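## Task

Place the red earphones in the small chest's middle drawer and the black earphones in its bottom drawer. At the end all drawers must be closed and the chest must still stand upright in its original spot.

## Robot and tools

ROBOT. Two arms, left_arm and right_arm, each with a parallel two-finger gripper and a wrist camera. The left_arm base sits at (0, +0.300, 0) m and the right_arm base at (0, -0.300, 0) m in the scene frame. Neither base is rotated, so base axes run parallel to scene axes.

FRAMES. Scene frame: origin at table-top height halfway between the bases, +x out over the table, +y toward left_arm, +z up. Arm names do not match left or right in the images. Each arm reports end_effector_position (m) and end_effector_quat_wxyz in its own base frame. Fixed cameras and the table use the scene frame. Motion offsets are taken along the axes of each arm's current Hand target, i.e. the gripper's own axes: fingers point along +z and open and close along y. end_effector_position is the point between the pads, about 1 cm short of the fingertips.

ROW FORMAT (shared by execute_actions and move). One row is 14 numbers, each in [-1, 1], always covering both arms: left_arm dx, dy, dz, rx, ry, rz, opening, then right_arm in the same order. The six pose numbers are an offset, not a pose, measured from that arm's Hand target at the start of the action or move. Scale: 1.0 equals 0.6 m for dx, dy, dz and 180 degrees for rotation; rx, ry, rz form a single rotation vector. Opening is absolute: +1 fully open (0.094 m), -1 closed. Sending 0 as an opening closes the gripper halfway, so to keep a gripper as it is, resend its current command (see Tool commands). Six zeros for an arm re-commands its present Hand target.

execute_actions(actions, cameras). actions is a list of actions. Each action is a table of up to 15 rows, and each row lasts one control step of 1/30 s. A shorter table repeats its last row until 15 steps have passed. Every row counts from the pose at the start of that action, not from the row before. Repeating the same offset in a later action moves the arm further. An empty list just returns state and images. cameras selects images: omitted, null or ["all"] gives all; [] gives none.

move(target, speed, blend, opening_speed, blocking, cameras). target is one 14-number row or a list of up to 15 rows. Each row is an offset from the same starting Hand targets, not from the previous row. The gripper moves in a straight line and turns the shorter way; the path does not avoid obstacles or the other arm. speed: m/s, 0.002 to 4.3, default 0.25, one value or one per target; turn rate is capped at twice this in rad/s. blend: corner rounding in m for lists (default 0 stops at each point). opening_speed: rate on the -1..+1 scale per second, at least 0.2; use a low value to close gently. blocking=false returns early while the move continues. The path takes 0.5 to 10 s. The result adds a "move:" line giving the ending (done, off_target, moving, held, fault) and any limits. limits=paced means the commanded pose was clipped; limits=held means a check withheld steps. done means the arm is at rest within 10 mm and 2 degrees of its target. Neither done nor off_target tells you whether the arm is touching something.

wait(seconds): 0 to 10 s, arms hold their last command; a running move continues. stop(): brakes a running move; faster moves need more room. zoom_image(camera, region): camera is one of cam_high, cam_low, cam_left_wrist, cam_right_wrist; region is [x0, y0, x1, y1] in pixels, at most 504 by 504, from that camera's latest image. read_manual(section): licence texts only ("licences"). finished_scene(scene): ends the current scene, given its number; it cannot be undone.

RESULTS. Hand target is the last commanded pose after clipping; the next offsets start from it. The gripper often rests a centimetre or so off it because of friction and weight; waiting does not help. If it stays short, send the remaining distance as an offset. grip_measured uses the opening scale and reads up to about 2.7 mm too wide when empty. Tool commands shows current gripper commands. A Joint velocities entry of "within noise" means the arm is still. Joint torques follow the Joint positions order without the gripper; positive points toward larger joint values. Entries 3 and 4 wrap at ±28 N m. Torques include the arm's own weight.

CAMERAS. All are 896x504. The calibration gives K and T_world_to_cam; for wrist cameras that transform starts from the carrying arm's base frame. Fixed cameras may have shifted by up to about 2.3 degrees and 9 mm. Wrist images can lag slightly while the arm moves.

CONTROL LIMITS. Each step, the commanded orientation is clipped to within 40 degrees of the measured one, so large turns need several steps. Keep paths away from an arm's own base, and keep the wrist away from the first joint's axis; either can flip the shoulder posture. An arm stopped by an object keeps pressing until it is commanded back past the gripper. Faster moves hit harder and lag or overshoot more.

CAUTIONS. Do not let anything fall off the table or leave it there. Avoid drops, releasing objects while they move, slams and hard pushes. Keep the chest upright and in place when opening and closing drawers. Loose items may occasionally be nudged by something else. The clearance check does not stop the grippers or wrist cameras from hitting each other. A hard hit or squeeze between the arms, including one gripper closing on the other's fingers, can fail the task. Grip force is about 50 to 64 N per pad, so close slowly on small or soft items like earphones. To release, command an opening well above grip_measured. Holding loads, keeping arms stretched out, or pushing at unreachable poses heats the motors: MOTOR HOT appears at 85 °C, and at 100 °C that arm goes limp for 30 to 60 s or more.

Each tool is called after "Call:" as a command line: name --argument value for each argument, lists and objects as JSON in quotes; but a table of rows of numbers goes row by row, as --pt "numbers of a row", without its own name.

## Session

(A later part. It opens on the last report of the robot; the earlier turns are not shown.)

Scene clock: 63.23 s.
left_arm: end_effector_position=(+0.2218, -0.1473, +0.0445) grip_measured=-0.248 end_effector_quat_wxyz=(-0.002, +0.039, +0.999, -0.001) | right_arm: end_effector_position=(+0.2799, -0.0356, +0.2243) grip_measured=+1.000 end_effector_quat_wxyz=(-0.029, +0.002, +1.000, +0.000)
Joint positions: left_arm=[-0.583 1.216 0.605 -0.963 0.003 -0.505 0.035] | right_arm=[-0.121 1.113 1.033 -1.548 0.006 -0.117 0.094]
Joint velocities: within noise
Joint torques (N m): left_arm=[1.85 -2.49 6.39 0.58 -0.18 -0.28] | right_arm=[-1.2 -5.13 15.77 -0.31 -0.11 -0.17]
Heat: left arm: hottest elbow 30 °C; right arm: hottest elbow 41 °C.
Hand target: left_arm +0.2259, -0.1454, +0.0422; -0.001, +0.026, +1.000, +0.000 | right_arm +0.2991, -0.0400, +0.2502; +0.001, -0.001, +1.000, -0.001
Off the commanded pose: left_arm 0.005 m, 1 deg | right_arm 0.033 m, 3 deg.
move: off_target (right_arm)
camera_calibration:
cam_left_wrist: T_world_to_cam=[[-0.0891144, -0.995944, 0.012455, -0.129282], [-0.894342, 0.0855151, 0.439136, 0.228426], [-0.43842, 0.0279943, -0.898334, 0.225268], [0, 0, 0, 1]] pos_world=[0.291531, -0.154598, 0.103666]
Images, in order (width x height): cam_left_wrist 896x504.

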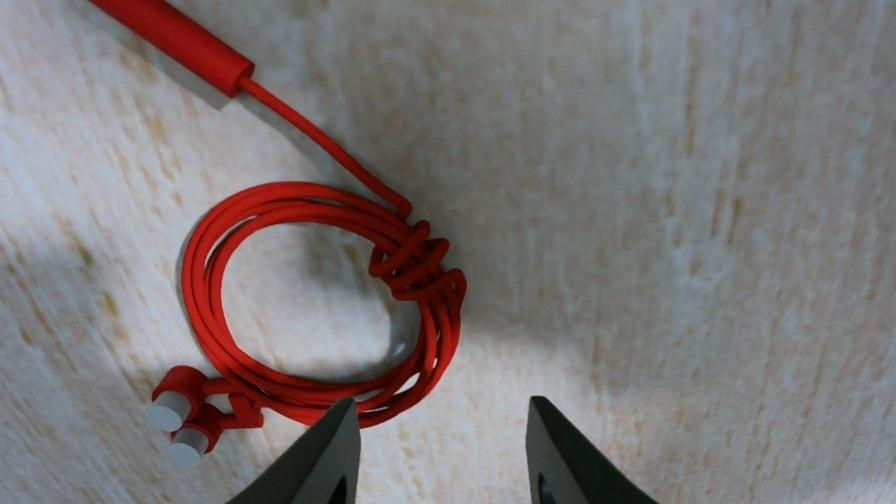

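Call:
move --pt "0.003 0 0.058 0 0 0 -0.25 0 0 0 0 0 0 1" --pt "0.003 0 0.058 0 0 0 -0.95 0 0 0 0 0 0 1" --speed 0.1 --opening_speed 0.7 --cameras '["cam_left_wrist"]'

Scene clock: 69.07 s.
left_arm: end_effector_position=(+0.2217, -0.1472, +0.0102) grip_measured=-0.925 end_effector_quat_wxyz=(-0.001, +0.037, +0.999, -0.001) | right_arm: end_effector_position=(+0.2799, -0.0356, +0.2243) grip_measured=+1.000 end_effector_quat_wxyz=(-0.029, +0.002, +1.000, +0.000)
Joint positions: left_arm=[-0.583 1.294 0.555 -0.831 0.003 -0.509 0.004] | right_arm=[-0.121 1.113 1.033 -1.548 0.006 -0.117 0.094]
Joint velocities: within noise
Joint torques (N m): left_arm=[1.61 -2.43 5.71 0.53 -0.19 -0.29] | right_arm=[-1.08 -5.25 15.68 -0.34 -0.1 -0.15]
Heat: left arm: hottest shoulder 29 °C; right arm: hottest elbow 41 °C.
Hand target: left_arm +0.2242, -0.1454, +0.0074; +0.000, +0.026, +1.000, +0.000 | right_arm +0.2991, -0.0400, +0.2502; +0.001, -0.001, +1.000, -0.001
Off the commanded pose: left_arm 0.004 m, 1 deg | right_arm 0.033 m, 3 deg.
move: off_target (right_arm)
camera_calibration:
cam_left_wrist: T_world_to_cam=[[-0.085719, -0.99623, 0.0133714, -0.129481], [-0.895707, 0.0829329, 0.436843, 0.243344], [-0.436305, 0.0254688, -0.899438, 0.193604], [0, 0, 0, 1]] pos_world=[0.291336, -0.154105, 0.0695632]
Images, in order (width x height): cam_left_wrist 896x504.

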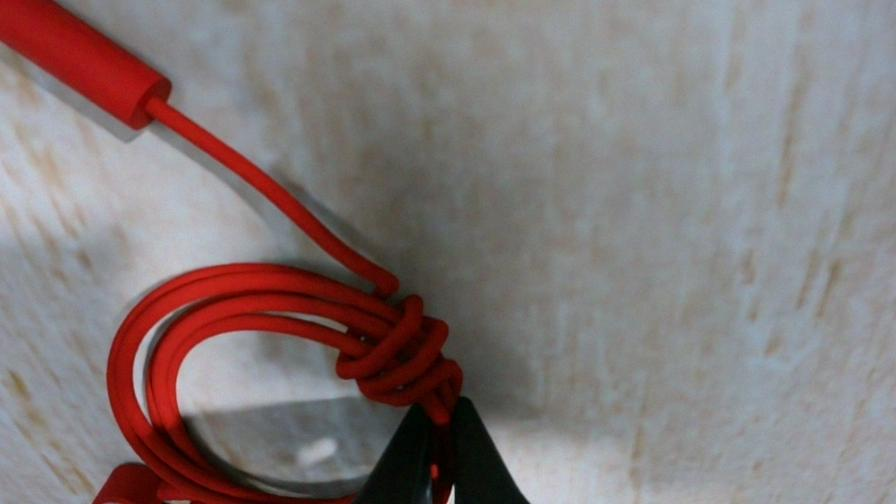

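Call:
move --pt "0 0 -0.2 0 0 0 -0.95 0 0 0 0 0 0 1" --pt "-0.137 -0.285 -0.41 0 0 0.611 -0.95 0 0 0 0 0 0 1" --blend 0.03 --speed 0.3

Scene clock: 75.80 s.
left_arm: end_effector_position=(+0.2925, -0.3064, +0.2398) grip_measured=-0.931 end_effector_quat_wxyz=(-0.014, +0.827, +0.563, -0.002) | right_arm: end_effector_position=(+0.2799, -0.0356, +0.2243) grip_measured=+1.000 end_effector_quat_wxyz=(-0.029, +0.002, +1.000, +0.000)
Joint positions: left_arm=[-0.808 1.465 1.39 -1.523 -0.001 1.139 0.003] | right_arm=[-0.121 1.113 1.033 -1.548 0.006 -0.117 0.094]
Joint velocities: within noise
Joint torques (N m): left_arm=[0.09 -6.83 10.99 -0.16 0.02 -0.05] | right_arm=[-1.14 -5.19 15.77 -0.29 -0.11 -0.17]
Heat: left arm: hottest elbow 30 °C; right arm: hottest elbow 42 °C.
Hand target: left_arm +0.2974, -0.3202, +0.2534; +0.000, +0.834, +0.552, -0.001 | right_arm +0.2991, -0.0400, +0.2502; +0.001, -0.001, +1.000, -0.001
Off the commanded pose: left_arm 0.020 m, 2 deg | right_arm 0.033 m, 3 deg.
move: off_target (left_arm, right_arm)
camera_calibration:
cam_left_wrist: T_world_to_cam=[[-0.925417, 0.377263, 0.0357121, 0.37602], [0.352518, 0.82246, 0.44642, 0.0789649], [0.139046, 0.425714, -0.894111, 0.388057], [0, 0, 0, 1]] pos_world=[0.266181, -0.372005, 0.298286]
cam_right_wrist: T_world_to_cam=[[-0.00935917, -0.999837, -0.0154274, -0.0284056], [-0.876353, 0.000771126, 0.48167, 0.176718], [-0.481579, 0.0180279, -0.876217, 0.419073], [0, 0, 0, 1]] pos_world=[0.356418, -0.0360922, 0.281641]

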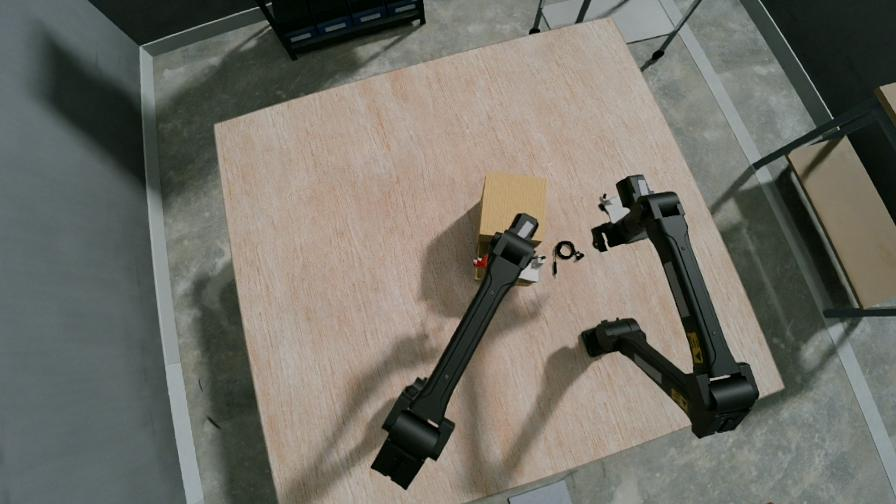

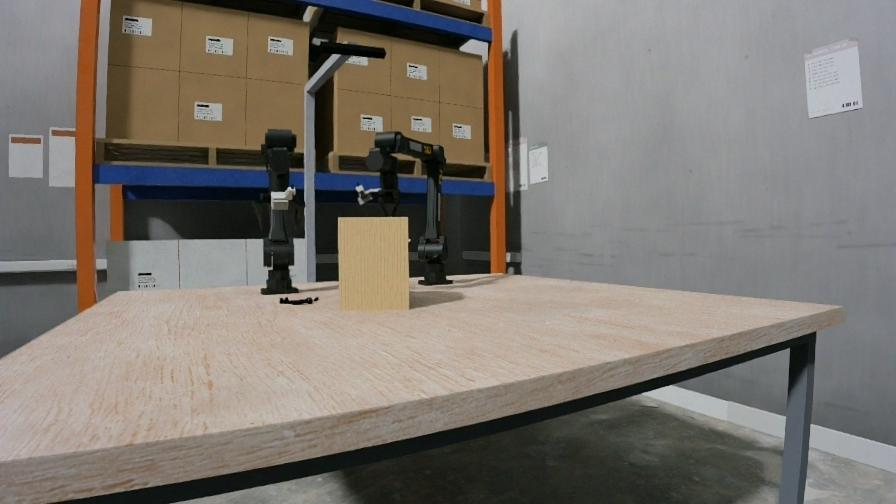

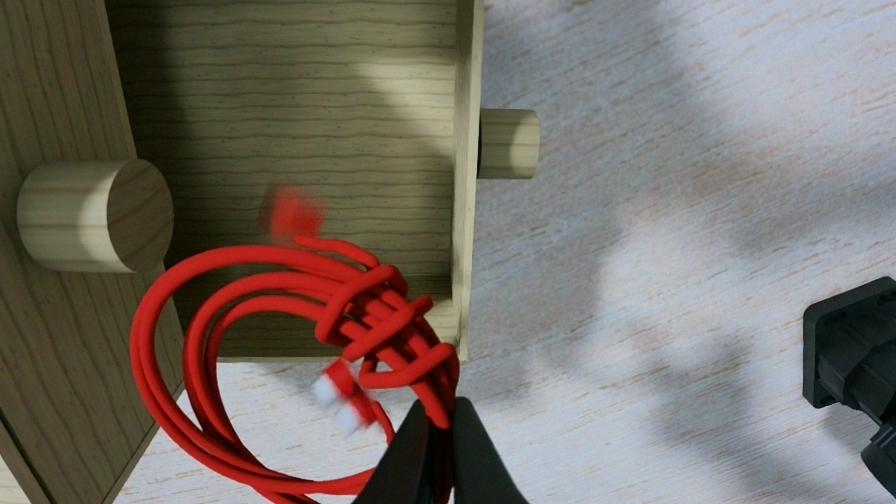

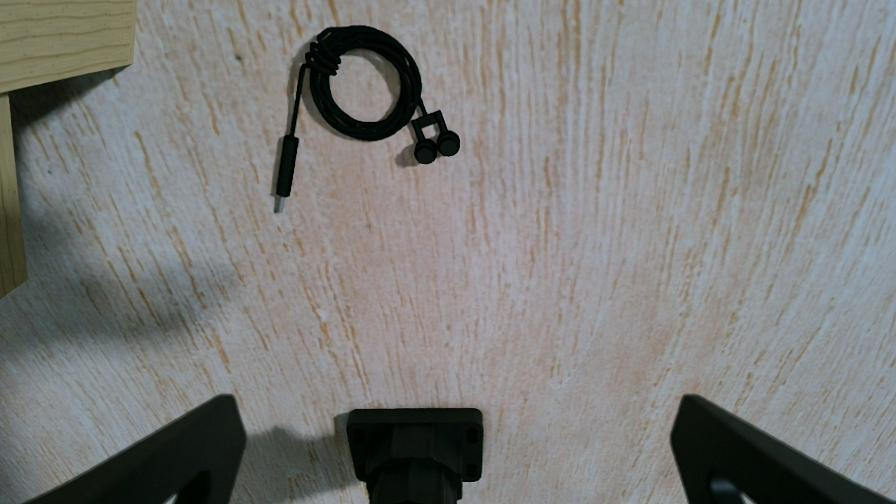

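Call:
move --target '[0,0,0.13,0,0,0,-0.95,0,0,0,0,0,0,1]' --speed 0.15 --cameras '["cam_left_wrist","cam_high"]'

Scene clock: 79.67 s.
left_arm: end_effector_position=(+0.2989, -0.3132, +0.1764) grip_measured=-0.931 end_effector_quat_wxyz=(-0.005, +0.827, +0.562, -0.001) | right_arm: end_effector_position=(+0.2799, -0.0356, +0.2243) grip_measured=+1.000 end_effector_quat_wxyz=(-0.029, +0.002, +1.000, +0.000)
Joint positions: left_arm=[-0.808 1.504 1.264 -1.34 0 1.14 0.003] | right_arm=[-0.121 1.113 1.033 -1.548 0.006 -0.117 0.094]
Joint velocities: within noise
Joint torques (N m): left_arm=[0.09 -7.53 7.64 0.43 0.02 -0.06] | right_arm=[-0.91 -5.25 15.72 -0.32 -0.11 -0.16]
Heat: left arm: hottest elbow 31 °C; right arm: hottest elbow 42 °C.
Hand target: left_arm +0.2973, -0.3203, +0.1754; +0.000, +0.834, +0.552, -0.001 | right_arm +0.2991, -0.0400, +0.2502; +0.001, -0.001, +1.000, -0.001
Off the commanded pose: left_arm 0.007 m, 1 deg | right_arm 0.033 m, 3 deg.
move: off_target (right_arm)
camera_calibration:
cam_left_wrist: T_world_to_cam=[[-0.925163, 0.379088, 0.0191326, 0.390096], [0.348324, 0.827896, 0.439612, 0.114647], [0.150812, 0.413377, -0.897984, 0.326657], [0, 0, 0, 1]] pos_world=[0.271704, -0.377829, 0.235469]
Images, in order (width x height): cam_high 896x504, cam_left_wrist 896x504.

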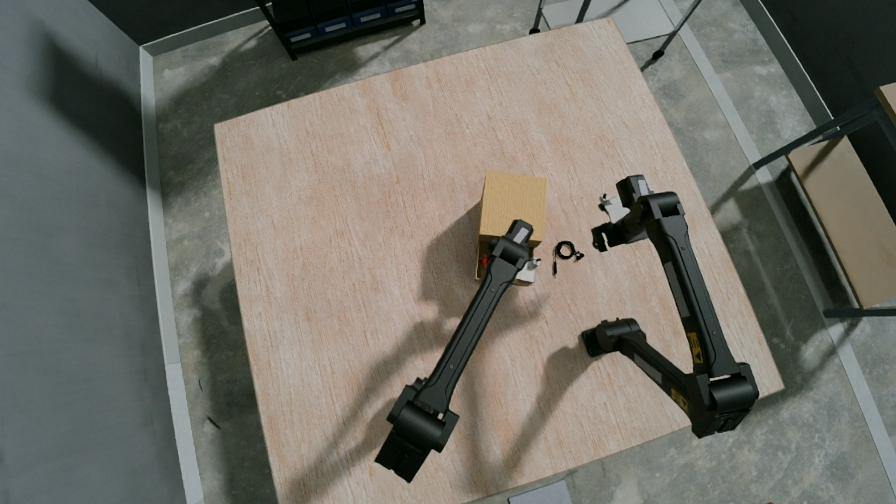

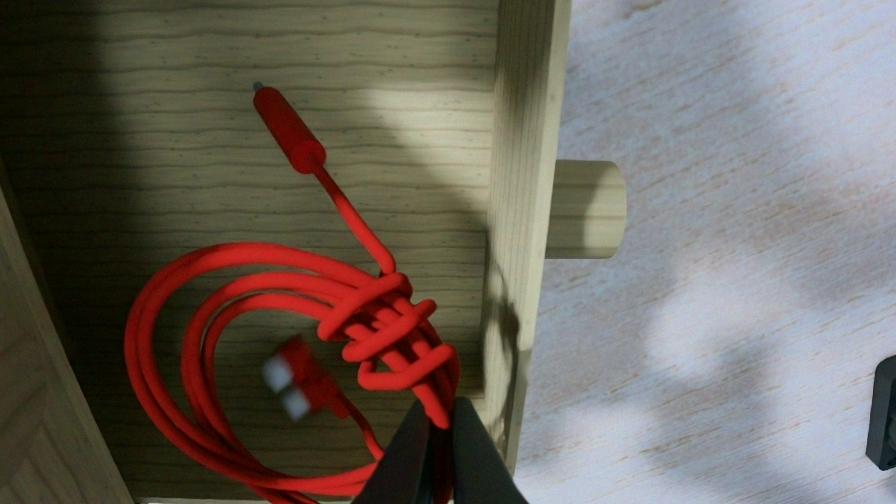

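Call:
move --pt "-0.022 0 0.03 0 0 0 -0.95 0 0 0 0 0 0 1" --pt "-0.022 0 0.102 0 0 0 -0.95 0 0 0 0 0 0 1" --speed 0.12 --cameras '["cam_left_wrist","cam_high"]'

Scene clock: 82.17 s.
left_arm: end_effector_position=(+0.2939, -0.3263, +0.1172) grip_measured=-0.931 end_effector_quat_wxyz=(-0.002, +0.834, +0.552, +0.000) | right_arm: end_effector_position=(+0.2799, -0.0356, +0.2243) grip_measured=+1.000 end_effector_quat_wxyz=(-0.029, +0.002, +1.000, +0.000)
Joint positions: left_arm=[-0.836 1.565 1.171 -1.182 0 1.136 0.003] | right_arm=[-0.121 1.113 1.033 -1.548 0.006 -0.117 0.094]
Joint velocities: within noise
Joint torques (N m): left_arm=[0.21 -7.77 7.17 0.47 0.01 -0.26] | right_arm=[-1.14 -5.19 15.72 -0.32 -0.12 -0.17]
Heat: left arm: hottest elbow 30 °C; right arm: hottest elbow 43 °C.
Hand target: left_arm +0.2921, -0.3327, +0.1143; +0.000, +0.834, +0.552, -0.001 | right_arm +0.2991, -0.0400, +0.2502; +0.001, -0.001, +1.000, -0.001
Off the commanded pose: left_arm 0.007 m, 0 deg | right_arm 0.033 m, 3 deg.
move: off_target (right_arm)
camera_calibration:
cam_left_wrist: T_world_to_cam=[[-0.915702, 0.401573, 0.0151375, 0.39666], [0.367166, 0.820745, 0.437683, 0.145617], [0.163337, 0.406345, -0.899002, 0.273752], [0, 0, 0, 1]] pos_world=[0.265043, -0.39004, 0.176365]
Images, in order (width x height): cam_high 896x504, cam_left_wrist 896x504.

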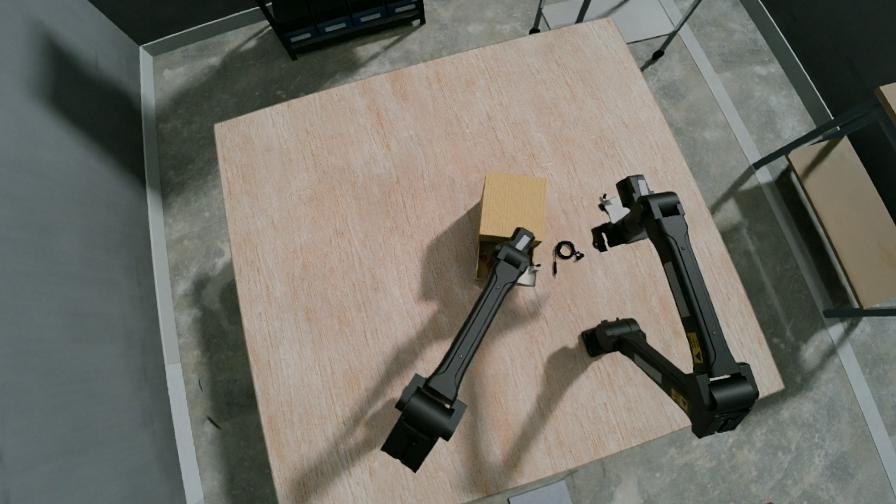

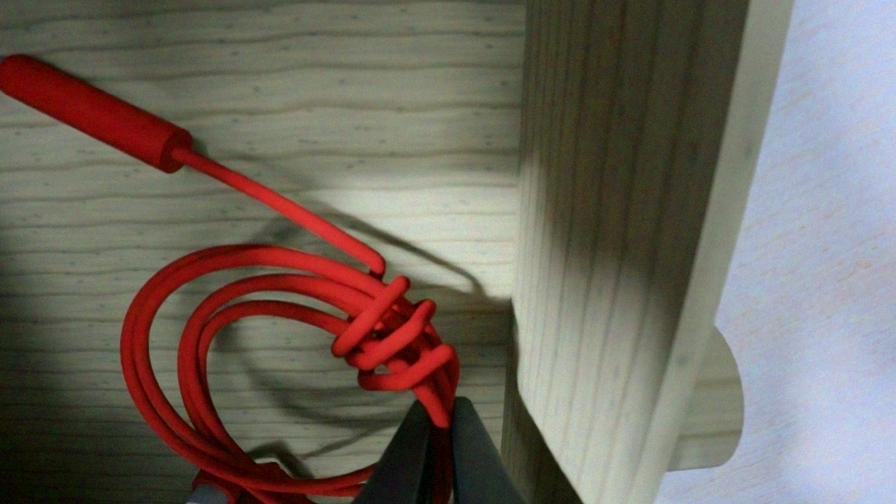

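Call:
move --pt "0 0 0.018 0 0 0 -0.95 0 0 0 0 0 0 1" --pt "0 0 0.018 0 0 0 -0.6 0 0 0 0 0 0 1" --pt "0 0 -0.25 0 0 0 -0.6 0 0 0 0 0 0 1" --speed 0.12 --opening_speed 0.7 --cameras '["cam_left_wrist","cam_high"]'

Scene clock: 87.97 s.
left_arm: end_effector_position=(+0.2893, -0.3212, +0.2436) grip_measured=-0.602 end_effector_quat_wxyz=(-0.022, +0.834, +0.552, -0.003) | right_arm: end_effector_position=(+0.2799, -0.0356, +0.2243) grip_measured=+1.000 end_effector_quat_wxyz=(-0.029, +0.002, +1.000, +0.000)
Joint positions: left_arm=[-0.836 1.498 1.435 -1.552 0 1.135 0.019] | right_arm=[-0.121 1.113 1.033 -1.548 0.006 -0.117 0.094]
Joint velocities: within noise
Joint torques (N m): left_arm=[0.09 -8.53 10.89 -0.23 0 -0.27] | right_arm=[-1.14 -5.36 15.76 -0.27 -0.12 -0.17]
Heat: left arm: hottest elbow 31 °C; right arm: hottest elbow 43 °C.
Hand target: left_arm +0.2922, -0.3325, +0.2642; +0.000, +0.834, +0.552, -0.001 | right_arm +0.2991, -0.0400, +0.2502; +0.001, -0.001, +1.000, -0.001
Off the commanded pose: left_arm 0.024 m, 3 deg | right_arm 0.033 m, 3 deg.
move: off_target (left_arm, right_arm)
camera_calibration:
cam_left_wrist: T_world_to_cam=[[-0.915113, 0.399915, 0.0513412, 0.378949], [0.37846, 0.808062, 0.451447, 0.0771941], [0.139053, 0.432556, -0.89082, 0.399637], [0, 0, 0, 1]] pos_world=[0.261995, -0.38679, 0.3017]
Images, in order (width x height): cam_high 896x504, cam_left_wrist 896x504.

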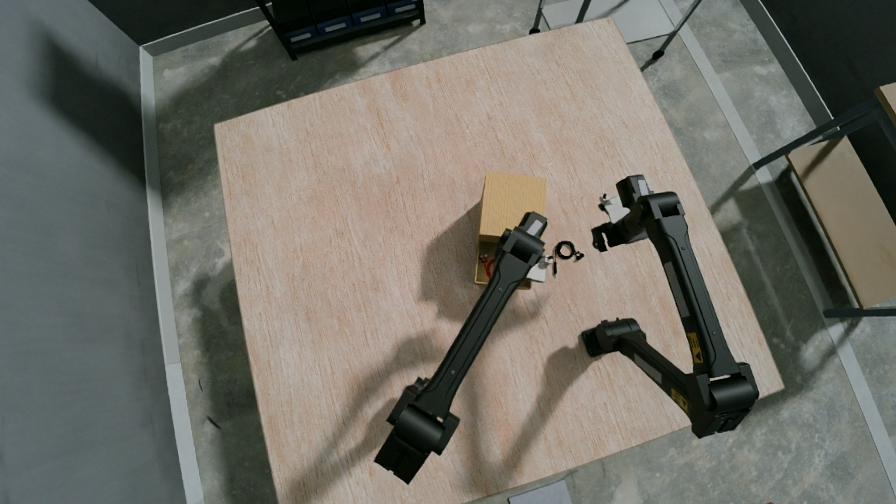

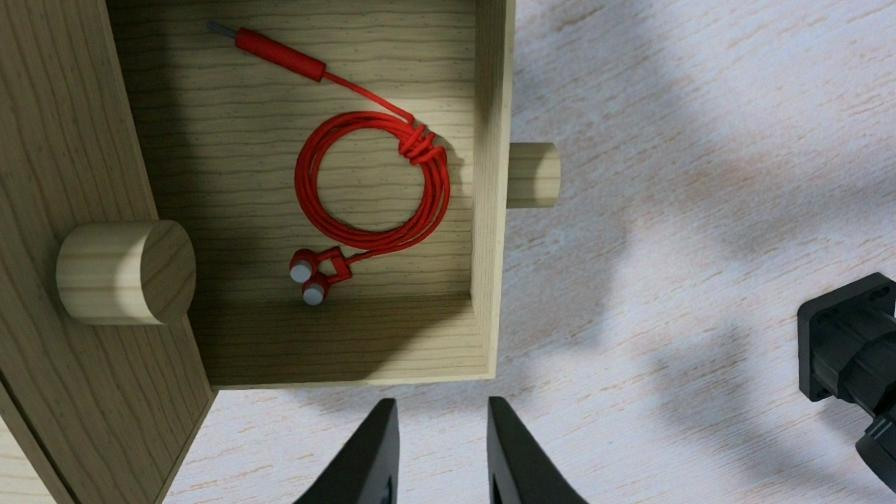

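Call:
move --target '[-0.008,-0.2,-0.027,-0.345,-0.344,-0.408,-0.95,0,0,0,0,0,0,1]' --speed 0.5 --cameras '["cam_left_wrist","cam_high"]'

Scene clock: 93.90 s.
left_arm: end_effector_position=(+0.1840, -0.2850, +0.2801) grip_measured=-0.948 end_effector_quat_wxyz=(+0.631, +0.156, +0.751, -0.117) | right_arm: end_effector_position=(+0.2799, -0.0356, +0.2243) grip_measured=+1.000 end_effector_quat_wxyz=(-0.029, +0.002, +1.000, +0.000)
Joint positions: left_arm=[-1.446 0.726 0.469 -0.093 -1.031 -0.28 0.002] | right_arm=[-0.121 1.113 1.033 -1.548 0.006 -0.117 0.094]
Joint velocities: within noise
Joint torques (N m): left_arm=[-0.26 0.85 8.36 1.85 -0.35 -0.31] | right_arm=[-1.08 -5.19 15.71 -0.27 -0.11 -0.17]
Heat: left arm: hottest elbow 31 °C; right arm: hottest elbow 43 °C.
Hand target: left_arm +0.1799, -0.2900, +0.2806; +0.631, +0.154, +0.749, -0.128 | right_arm +0.2991, -0.0400, +0.2502; +0.001, -0.001, +1.000, -0.001
Off the commanded pose: left_arm 0.006 m, 1 deg | right_arm 0.033 m, 3 deg.
move: off_target (right_arm)
camera_calibration:
cam_left_wrist: T_world_to_cam=[[-0.39352, -0.91876, -0.0319602, -0.182247], [-0.530305, 0.255262, -0.808466, 0.433804], [0.750945, -0.301199, -0.587674, 0.0244598], [0, 0, 0, 1]] pos_world=[0.139962, -0.270808, 0.359266]
Images, in order (width x height): cam_high 896x504, cam_left_wrist 896x504.

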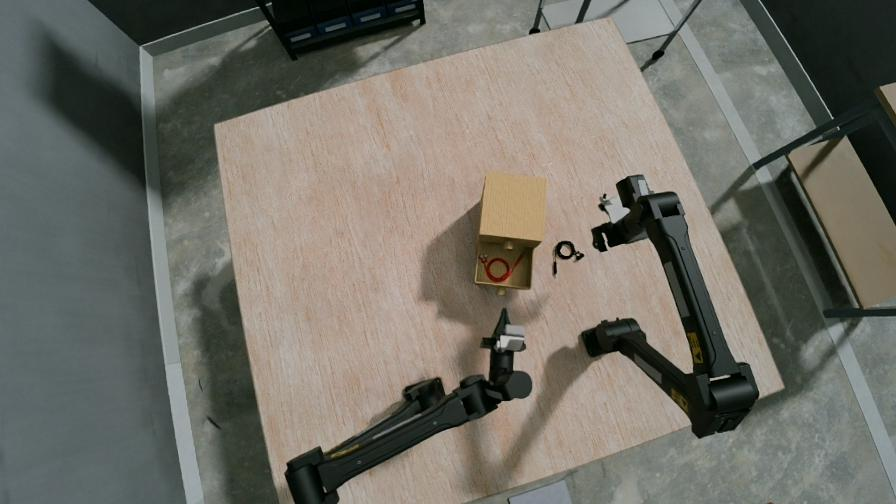

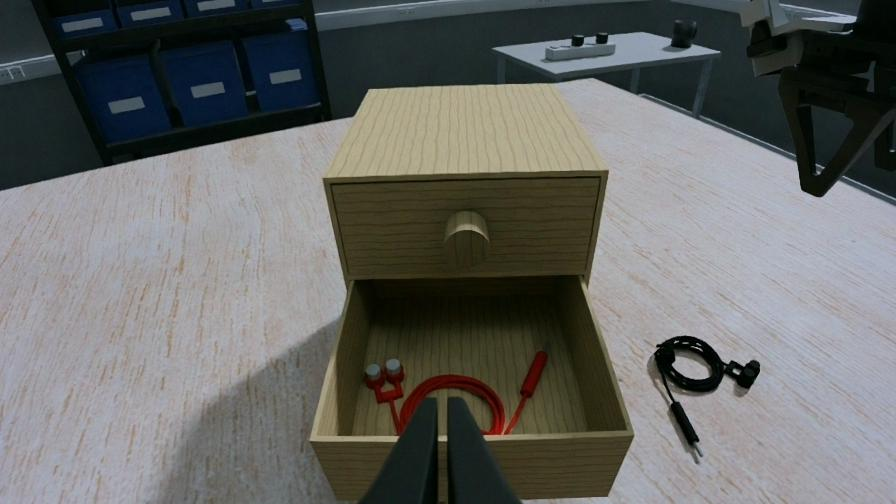

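Call:
move --pt "0.234 -0.004 0.07 0 0 0 -0.95 0 0 0 0 0 0 1" --pt "0.199 -0.005 0.318 0 0 0 -0.95 0 0 0 0 0 0 1" --speed '[0.3,0.12]' --cameras '["cam_left_wrist","cam_high"]'

Scene clock: 97.33 s.
left_arm: end_effector_position=(+0.3204, -0.3492, +0.1190) grip_measured=-0.948 end_effector_quat_wxyz=(+0.619, +0.163, +0.758, -0.124) | right_arm: end_effector_position=(+0.2799, -0.0356, +0.2243) grip_measured=+1.000 end_effector_quat_wxyz=(-0.029, +0.002, +1.000, +0.000)
Joint positions: left_arm=[-1.038 1.543 0.452 0.839 -0.614 -0.132 0.002] | right_arm=[-0.121 1.113 1.033 -1.548 0.006 -0.117 0.094]
Joint velocities: within noise
Joint torques (N m): left_arm=[1.85 -4.54 7.3 2.29 -0.1 -0.07] | right_arm=[-1.08 -5.19 15.72 -0.34 -0.11 -0.17]
Heat: left arm: hottest elbow 31 °C; right arm: hottest elbow 44 °C.
Hand target: left_arm +0.3331, -0.3581, +0.1302; +0.631, +0.154, +0.749, -0.128 | right_arm +0.2991, -0.0400, +0.2502; +0.001, -0.001, +1.000, -0.001
Off the commanded pose: left_arm 0.019 m, 2 deg | right_arm 0.033 m, 3 deg.
move: off_target (left_arm, right_arm)
camera_calibration:
cam_left_wrist: T_world_to_cam=[[-0.411911, -0.910914, -0.0237506, -0.185015], [-0.547658, 0.268312, -0.792514, 0.400523], [0.728285, -0.313438, -0.609391, -0.186411], [0, 0, 0, 1]] pos_world=[0.278901, -0.334426, 0.199428]
Images, in order (width x height): cam_high 896x504, cam_left_wrist 896x504.

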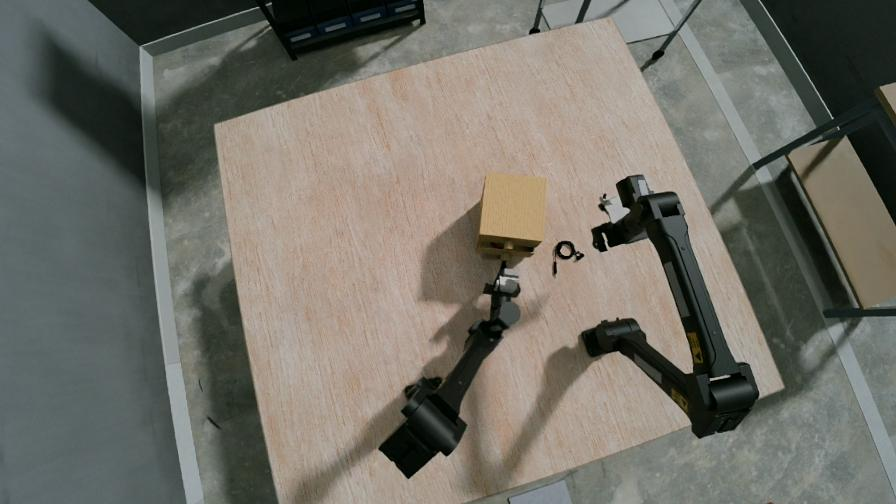

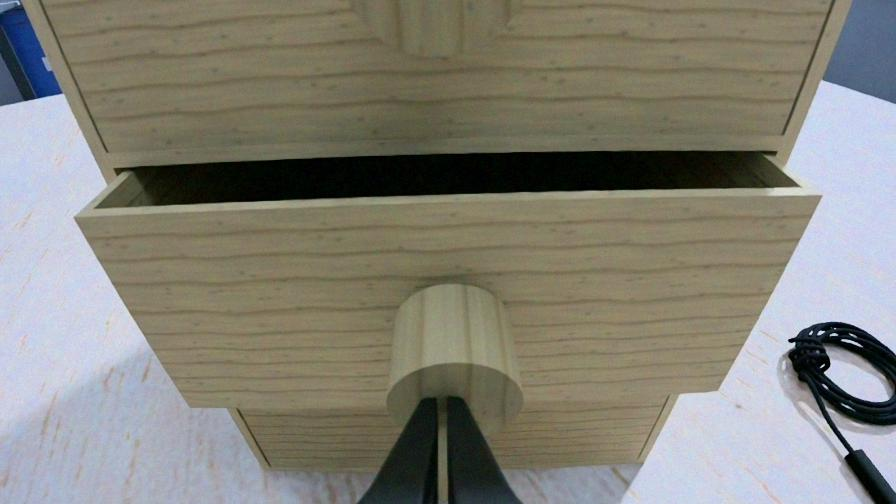

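Call:
move --target '[-0.025,0,0.05,0,0,0,-0.95,0,0,0,0,0,0,1]' --speed 0.1 --cameras '["cam_left_wrist"]'

Scene clock: 98.97 s.
left_arm: end_effector_position=(+0.3421, -0.3618, +0.1303) grip_measured=-0.948 end_effector_quat_wxyz=(+0.623, +0.163, +0.754, -0.132) | right_arm: end_effector_position=(+0.2799, -0.0356, +0.2243) grip_measured=+1.000 end_effector_quat_wxyz=(-0.029, +0.002, +1.000, +0.000)
Joint positions: left_arm=[-0.999 1.557 0.51 0.82 -0.566 -0.119 0.002] | right_arm=[-0.121 1.113 1.033 -1.548 0.006 -0.117 0.094]
Joint velocities: within noise
Joint torques (N m): left_arm=[2.84 -4.84 8.73 1.16 -0.03 -0.05] | right_arm=[-1.08 -5.13 15.72 -0.32 -0.11 -0.18]
Heat: left arm: hottest elbow 31 °C; right arm: hottest elbow 44 °C.
Hand target: left_arm +0.3626, -0.3708, +0.1401; +0.631, +0.154, +0.749, -0.128 | right_arm +0.2991, -0.0400, +0.2502; +0.001, -0.001, +1.000, -0.001
Off the commanded pose: left_arm 0.024 m, 2 deg | right_arm 0.033 m, 3 deg.
move: off_target (left_arm, right_arm)
camera_calibration:
cam_left_wrist: T_world_to_cam=[[-0.421169, -0.906887, -0.0131137, -0.184098], [-0.538252, 0.261555, -0.80117, 0.420178], [0.730001, -0.33037, -0.598292, -0.20737], [0, 0, 0, 1]] pos_world=[0.300006, -0.345364, 0.210152]
Images, in order (width x height): cam_left_wrist 896x504.

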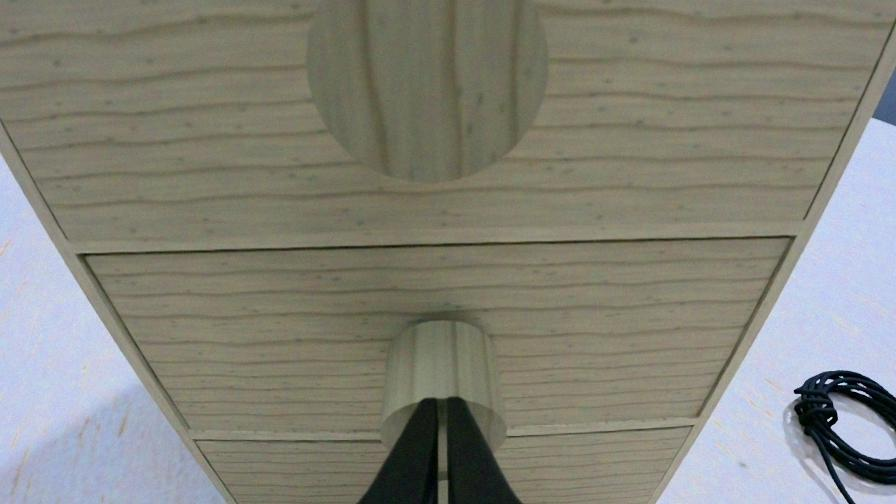

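Call:
move --pt "0.029 -0.005 -0.163 0 0 0 -0.95 0 0 0 0 0 0 1" --pt "0.152 -0.005 -0.141 0 0 0 0.3 0 0 0 0 0 0 1" --cameras '["cam_left_wrist","cam_high"]'

Scene clock: 103.13 s.
left_arm: end_effector_position=(+0.2742, -0.3284, +0.0643) grip_measured=+0.297 end_effector_quat_wxyz=(+0.629, +0.150, +0.753, -0.122) | right_arm: end_effector_position=(+0.2799, -0.0356, +0.2243) grip_measured=+1.000 end_effector_quat_wxyz=(-0.029, +0.002, +1.000, +0.000)
Joint positions: left_arm=[-1.15 1.753 0.341 1.165 -0.747 -0.165 0.061] | right_arm=[-0.121 1.113 1.033 -1.548 0.006 -0.117 0.094]
Joint velocities: within noise
Joint torques (N m): left_arm=[-0.15 -5.01 3.12 2.03 -0.27 -0.11] | right_arm=[-1.03 -5.19 15.73 -0.34 -0.11 -0.16]
Heat: left arm: hottest elbow 31 °C; right arm: hottest elbow 44 °C.
Hand target: left_arm +0.2706, -0.3346, +0.0646; +0.631, +0.154, +0.749, -0.128 | right_arm +0.2991, -0.0400, +0.2502; +0.001, -0.001, +1.000, -0.001
Off the commanded pose: left_arm 0.007 m, 1 deg | right_arm 0.033 m, 3 deg.
move: off_target (right_arm)
camera_calibration:
cam_left_wrist: T_world_to_cam=[[-0.39098, -0.920294, -0.0139441, -0.195779], [-0.539206, 0.241303, -0.806864, 0.315982], [0.745917, -0.307949, -0.590572, -0.183821], [0, 0, 0, 1]] pos_world=[0.230948, -0.313029, 0.143665]
Images, in order (width x height): cam_high 896x504, cam_left_wrist 896x504.

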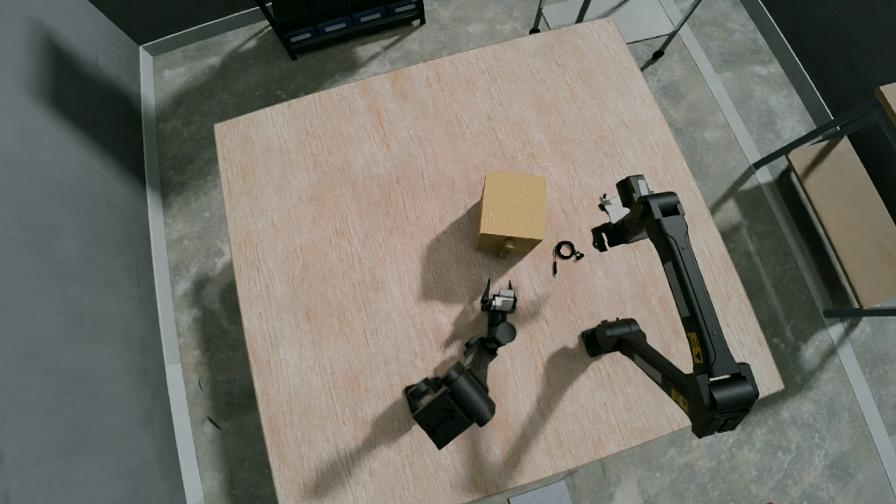

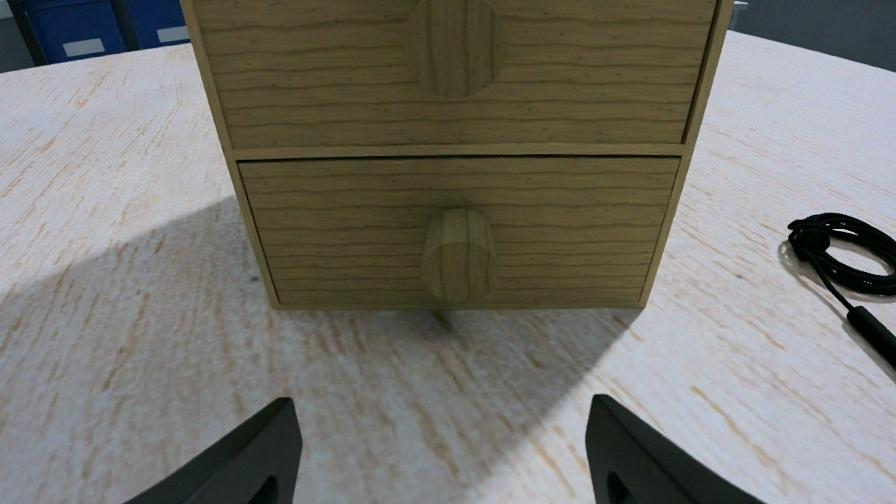

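Call:
move --target '[-0.017,0,0.166,0,0,0,0.3,0,0,0,0,0,0,1]' --speed 0.15 --cameras '["cam_left_wrist"]'

Scene clock: 106.10 s.
left_arm: end_effector_position=(+0.3530, -0.3704, +0.0588) grip_measured=+0.298 end_effector_quat_wxyz=(+0.629, +0.153, +0.750, -0.135) | right_arm: end_effector_position=(+0.2799, -0.0356, +0.2243) grip_measured=+1.000 end_effector_quat_wxyz=(-0.029, +0.002, +1.000, +0.000)
Joint positions: left_arm=[-0.99 1.861 0.538 1.118 -0.568 -0.12 0.061] | right_arm=[-0.121 1.113 1.033 -1.548 0.006 -0.117 0.094]
Joint velocities: within noise
Joint torques (N m): left_arm=[2.02 -6.95 4.98 1.11 -0.11 -0.03] | right_arm=[-1.14 -5.25 15.72 -0.31 -0.11 -0.17]
Heat: left arm: hottest elbow 31 °C; right arm: hottest elbow 44 °C.
Hand target: left_arm +0.3625, -0.3737, +0.0576; +0.631, +0.154, +0.749, -0.128 | right_arm +0.2991, -0.0400, +0.2502; +0.001, -0.001, +1.000, -0.001
Off the commanded pose: left_arm 0.010 m, 1 deg | right_arm 0.033 m, 3 deg.
move: off_target (right_arm)
camera_calibration:
cam_left_wrist: T_world_to_cam=[[-0.411162, -0.911562, -0.00101219, -0.194191], [-0.532121, 0.240916, -0.811669, 0.361874], [0.74013, -0.333189, -0.584116, -0.266462], [0, 0, 0, 1]] pos_world=[0.309933, -0.352981, 0.137881]
Images, in order (width x height): cam_left_wrist 896x504.

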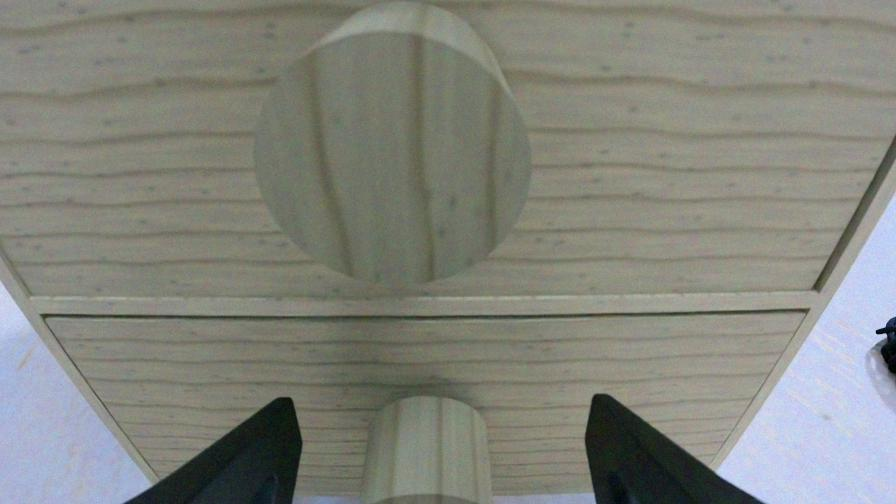

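Call:
move --pt "0.02 0.005 0 0 0 0 0.3 0 0 0 0 0 0 1" --pt "0.02 0.005 0 0 0 0 -0.65 0 0 0 0 0 0 1" --speed 0.1 --opening_speed 0.7 --cameras '["cam_left_wrist"]'

Scene clock: 109.90 s.
left_arm: end_effector_position=(+0.3531, -0.3673, +0.0427) grip_measured=-0.441 end_effector_quat_wxyz=(+0.623, +0.159, +0.755, -0.128) | right_arm: end_effector_position=(+0.2799, -0.0356, +0.2243) grip_measured=+1.000 end_effector_quat_wxyz=(-0.029, +0.002, +1.000, +0.000)
Joint positions: left_arm=[-0.986 1.903 0.538 1.138 -0.565 -0.118 0.026] | right_arm=[-0.121 1.113 1.033 -1.548 0.006 -0.117 0.094]
Joint velocities: within noise
Joint torques (N m): left_arm=[1.61 -6.89 4.36 2.15 -0.1 -0.03] | right_arm=[-0.97 -5.3 15.76 -0.31 -0.12 -0.19]
Heat: left arm: hottest elbow 30 °C; right arm: hottest elbow 44 °C.
Hand target: left_arm +0.3619, -0.3701, +0.0459; +0.631, +0.154, +0.749, -0.128 | right_arm +0.2991, -0.0400, +0.2502; +0.001, -0.001, +1.000, -0.001
Off the commanded pose: left_arm 0.010 m, 1 deg | right_arm 0.033 m, 3 deg.
move: off_target (right_arm)
camera_calibration:
cam_left_wrist: T_world_to_cam=[[-0.410485, -0.911755, -0.0143265, -0.191012], [-0.542197, 0.256676, -0.800088, 0.356888], [0.733161, -0.320656, -0.599712, -0.267223], [0, 0, 0, 1]] pos_world=[0.311014, -0.351447, 0.122549]
Images, in order (width x height): cam_left_wrist 896x504.

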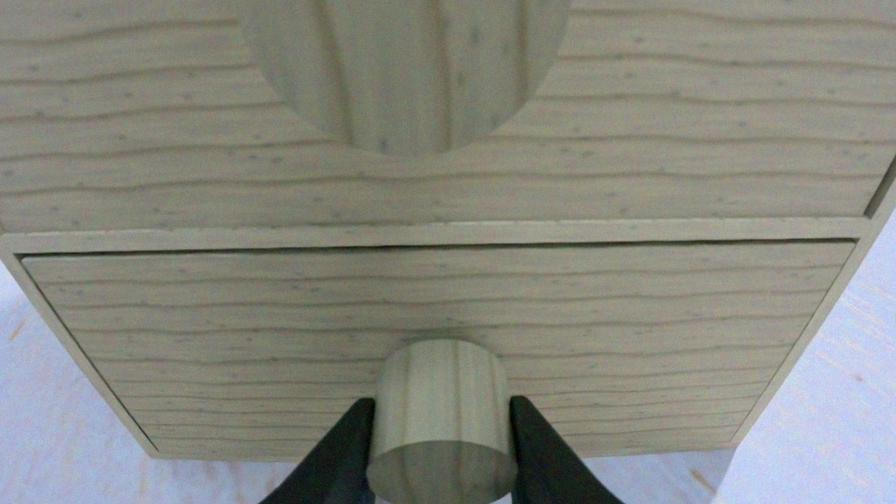

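Call:
move --pt "0.038 0 -0.21 0 0 0 -0.65 0 0 0 0 0 0 1" --pt "0.038 0 -0.21 0 0 0 0.1 0 0 0 0 0 0 1" --pt "0.038 0 -0.35 0 0 0 0.1 0 0 0 0 0 0 1" --pt "-0.335 0.417 -0.537 0.028 0.445 0.032 0.1 0 0 0 0 0 0 1" --speed '[0.12,0.12,0.2,0.35]'

Scene clock: 117.80 s.
left_arm: end_effector_position=(+0.1932, -0.0315, +0.2785) grip_measured=+0.098 end_effector_quat_wxyz=(+0.050, +0.261, +0.964, +0.006) | right_arm: end_effector_position=(+0.2799, -0.0356, +0.2243) grip_measured=+1.000 end_effector_quat_wxyz=(-0.029, +0.002, +1.000, +0.000)
Joint positions: left_arm=[-0.161 0.77 0.982 -1.68 -0.002 0.367 0.052] | right_arm=[-0.121 1.113 1.033 -1.548 0.006 -0.117 0.094]
Joint velocities: within noise
Joint torques (N m): left_arm=[1.96 0.97 11.06 -0.02 0.01 -0.02] | right_arm=[-1.03 -5.13 15.76 -0.28 -0.11 -0.16]
Heat: left arm: hottest elbow 30 °C; right arm: hottest elbow 45 °C.
Hand target: left_arm +0.1991, -0.0295, +0.2994; +0.000, +0.260, +0.966, +0.000 | right_arm +0.2991, -0.0400, +0.2502; +0.001, -0.001, +1.000, -0.001
Off the commanded pose: left_arm 0.022 m, 6 deg | right_arm 0.033 m, 3 deg.
joint sent to its limit (left arm) — joint 4 (wrist pitch), lower limit. The joint targets are off in orientation, not in position.
move: off_target (left_arm, right_arm); limits=paced
camera_calibration:
cam_left_wrist: T_world_to_cam=[[-0.512956, -0.857928, -0.0288977, 0.0784014], [-0.809241, 0.472068, 0.349687, 0.110938], [-0.286365, 0.20276, -0.936421, 0.406399], [0, 0, 0, 1]] pos_world=[0.24637, -0.0675087, 0.344032]
cam_right_wrist: T_world_to_cam=[[-0.00935917, -0.999837, -0.0154274, -0.0284056], [-0.876353, 0.000771126, 0.48167, 0.176718], [-0.481579, 0.0180279, -0.876217, 0.419073], [0, 0, 0, 1]] pos_world=[0.356418, -0.0360922, 0.281641]

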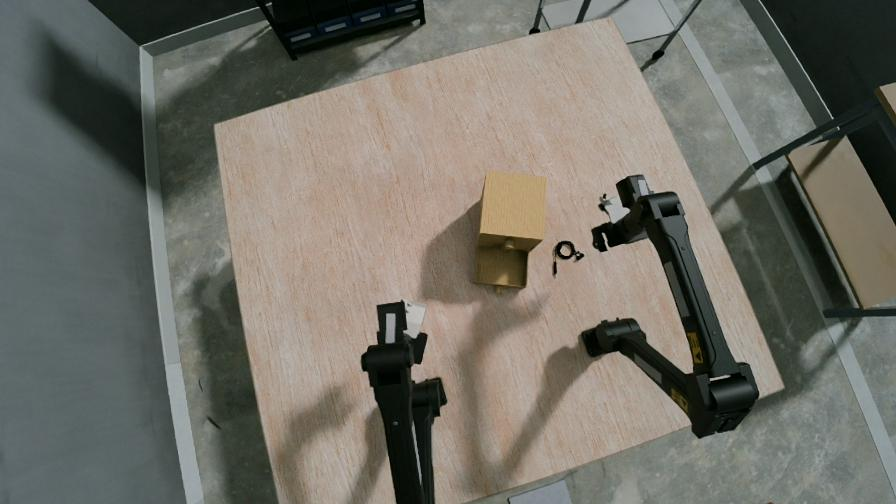

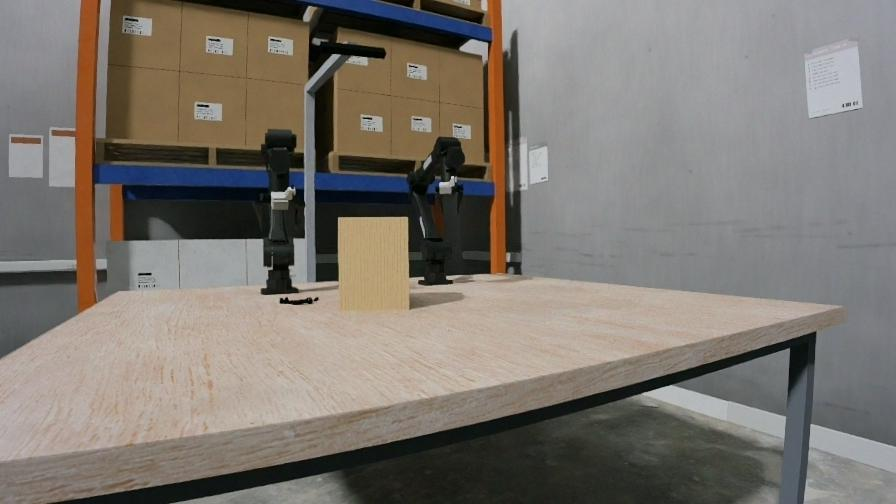

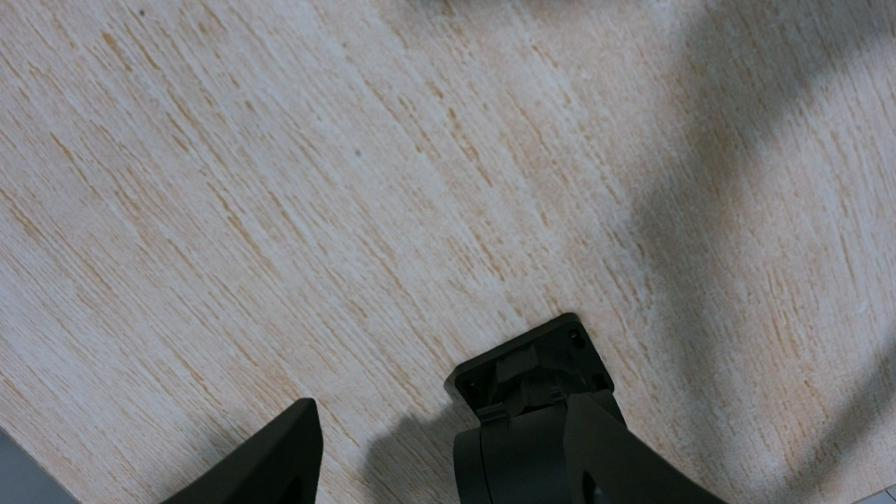

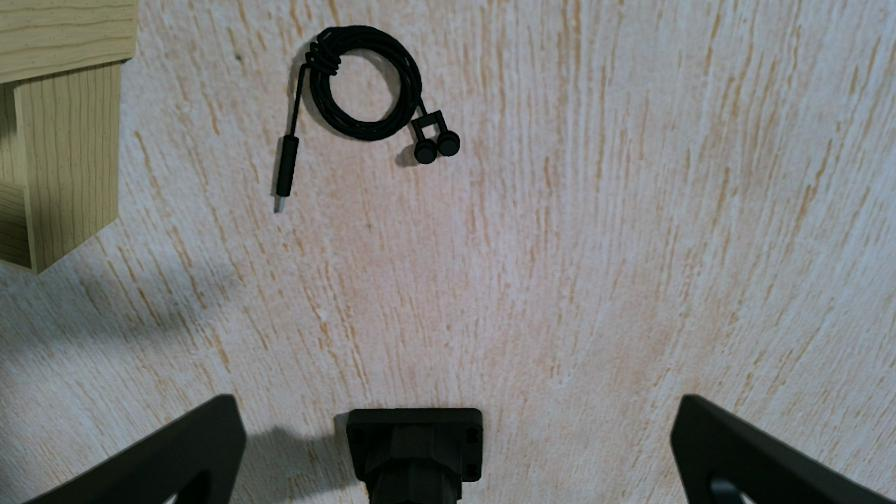

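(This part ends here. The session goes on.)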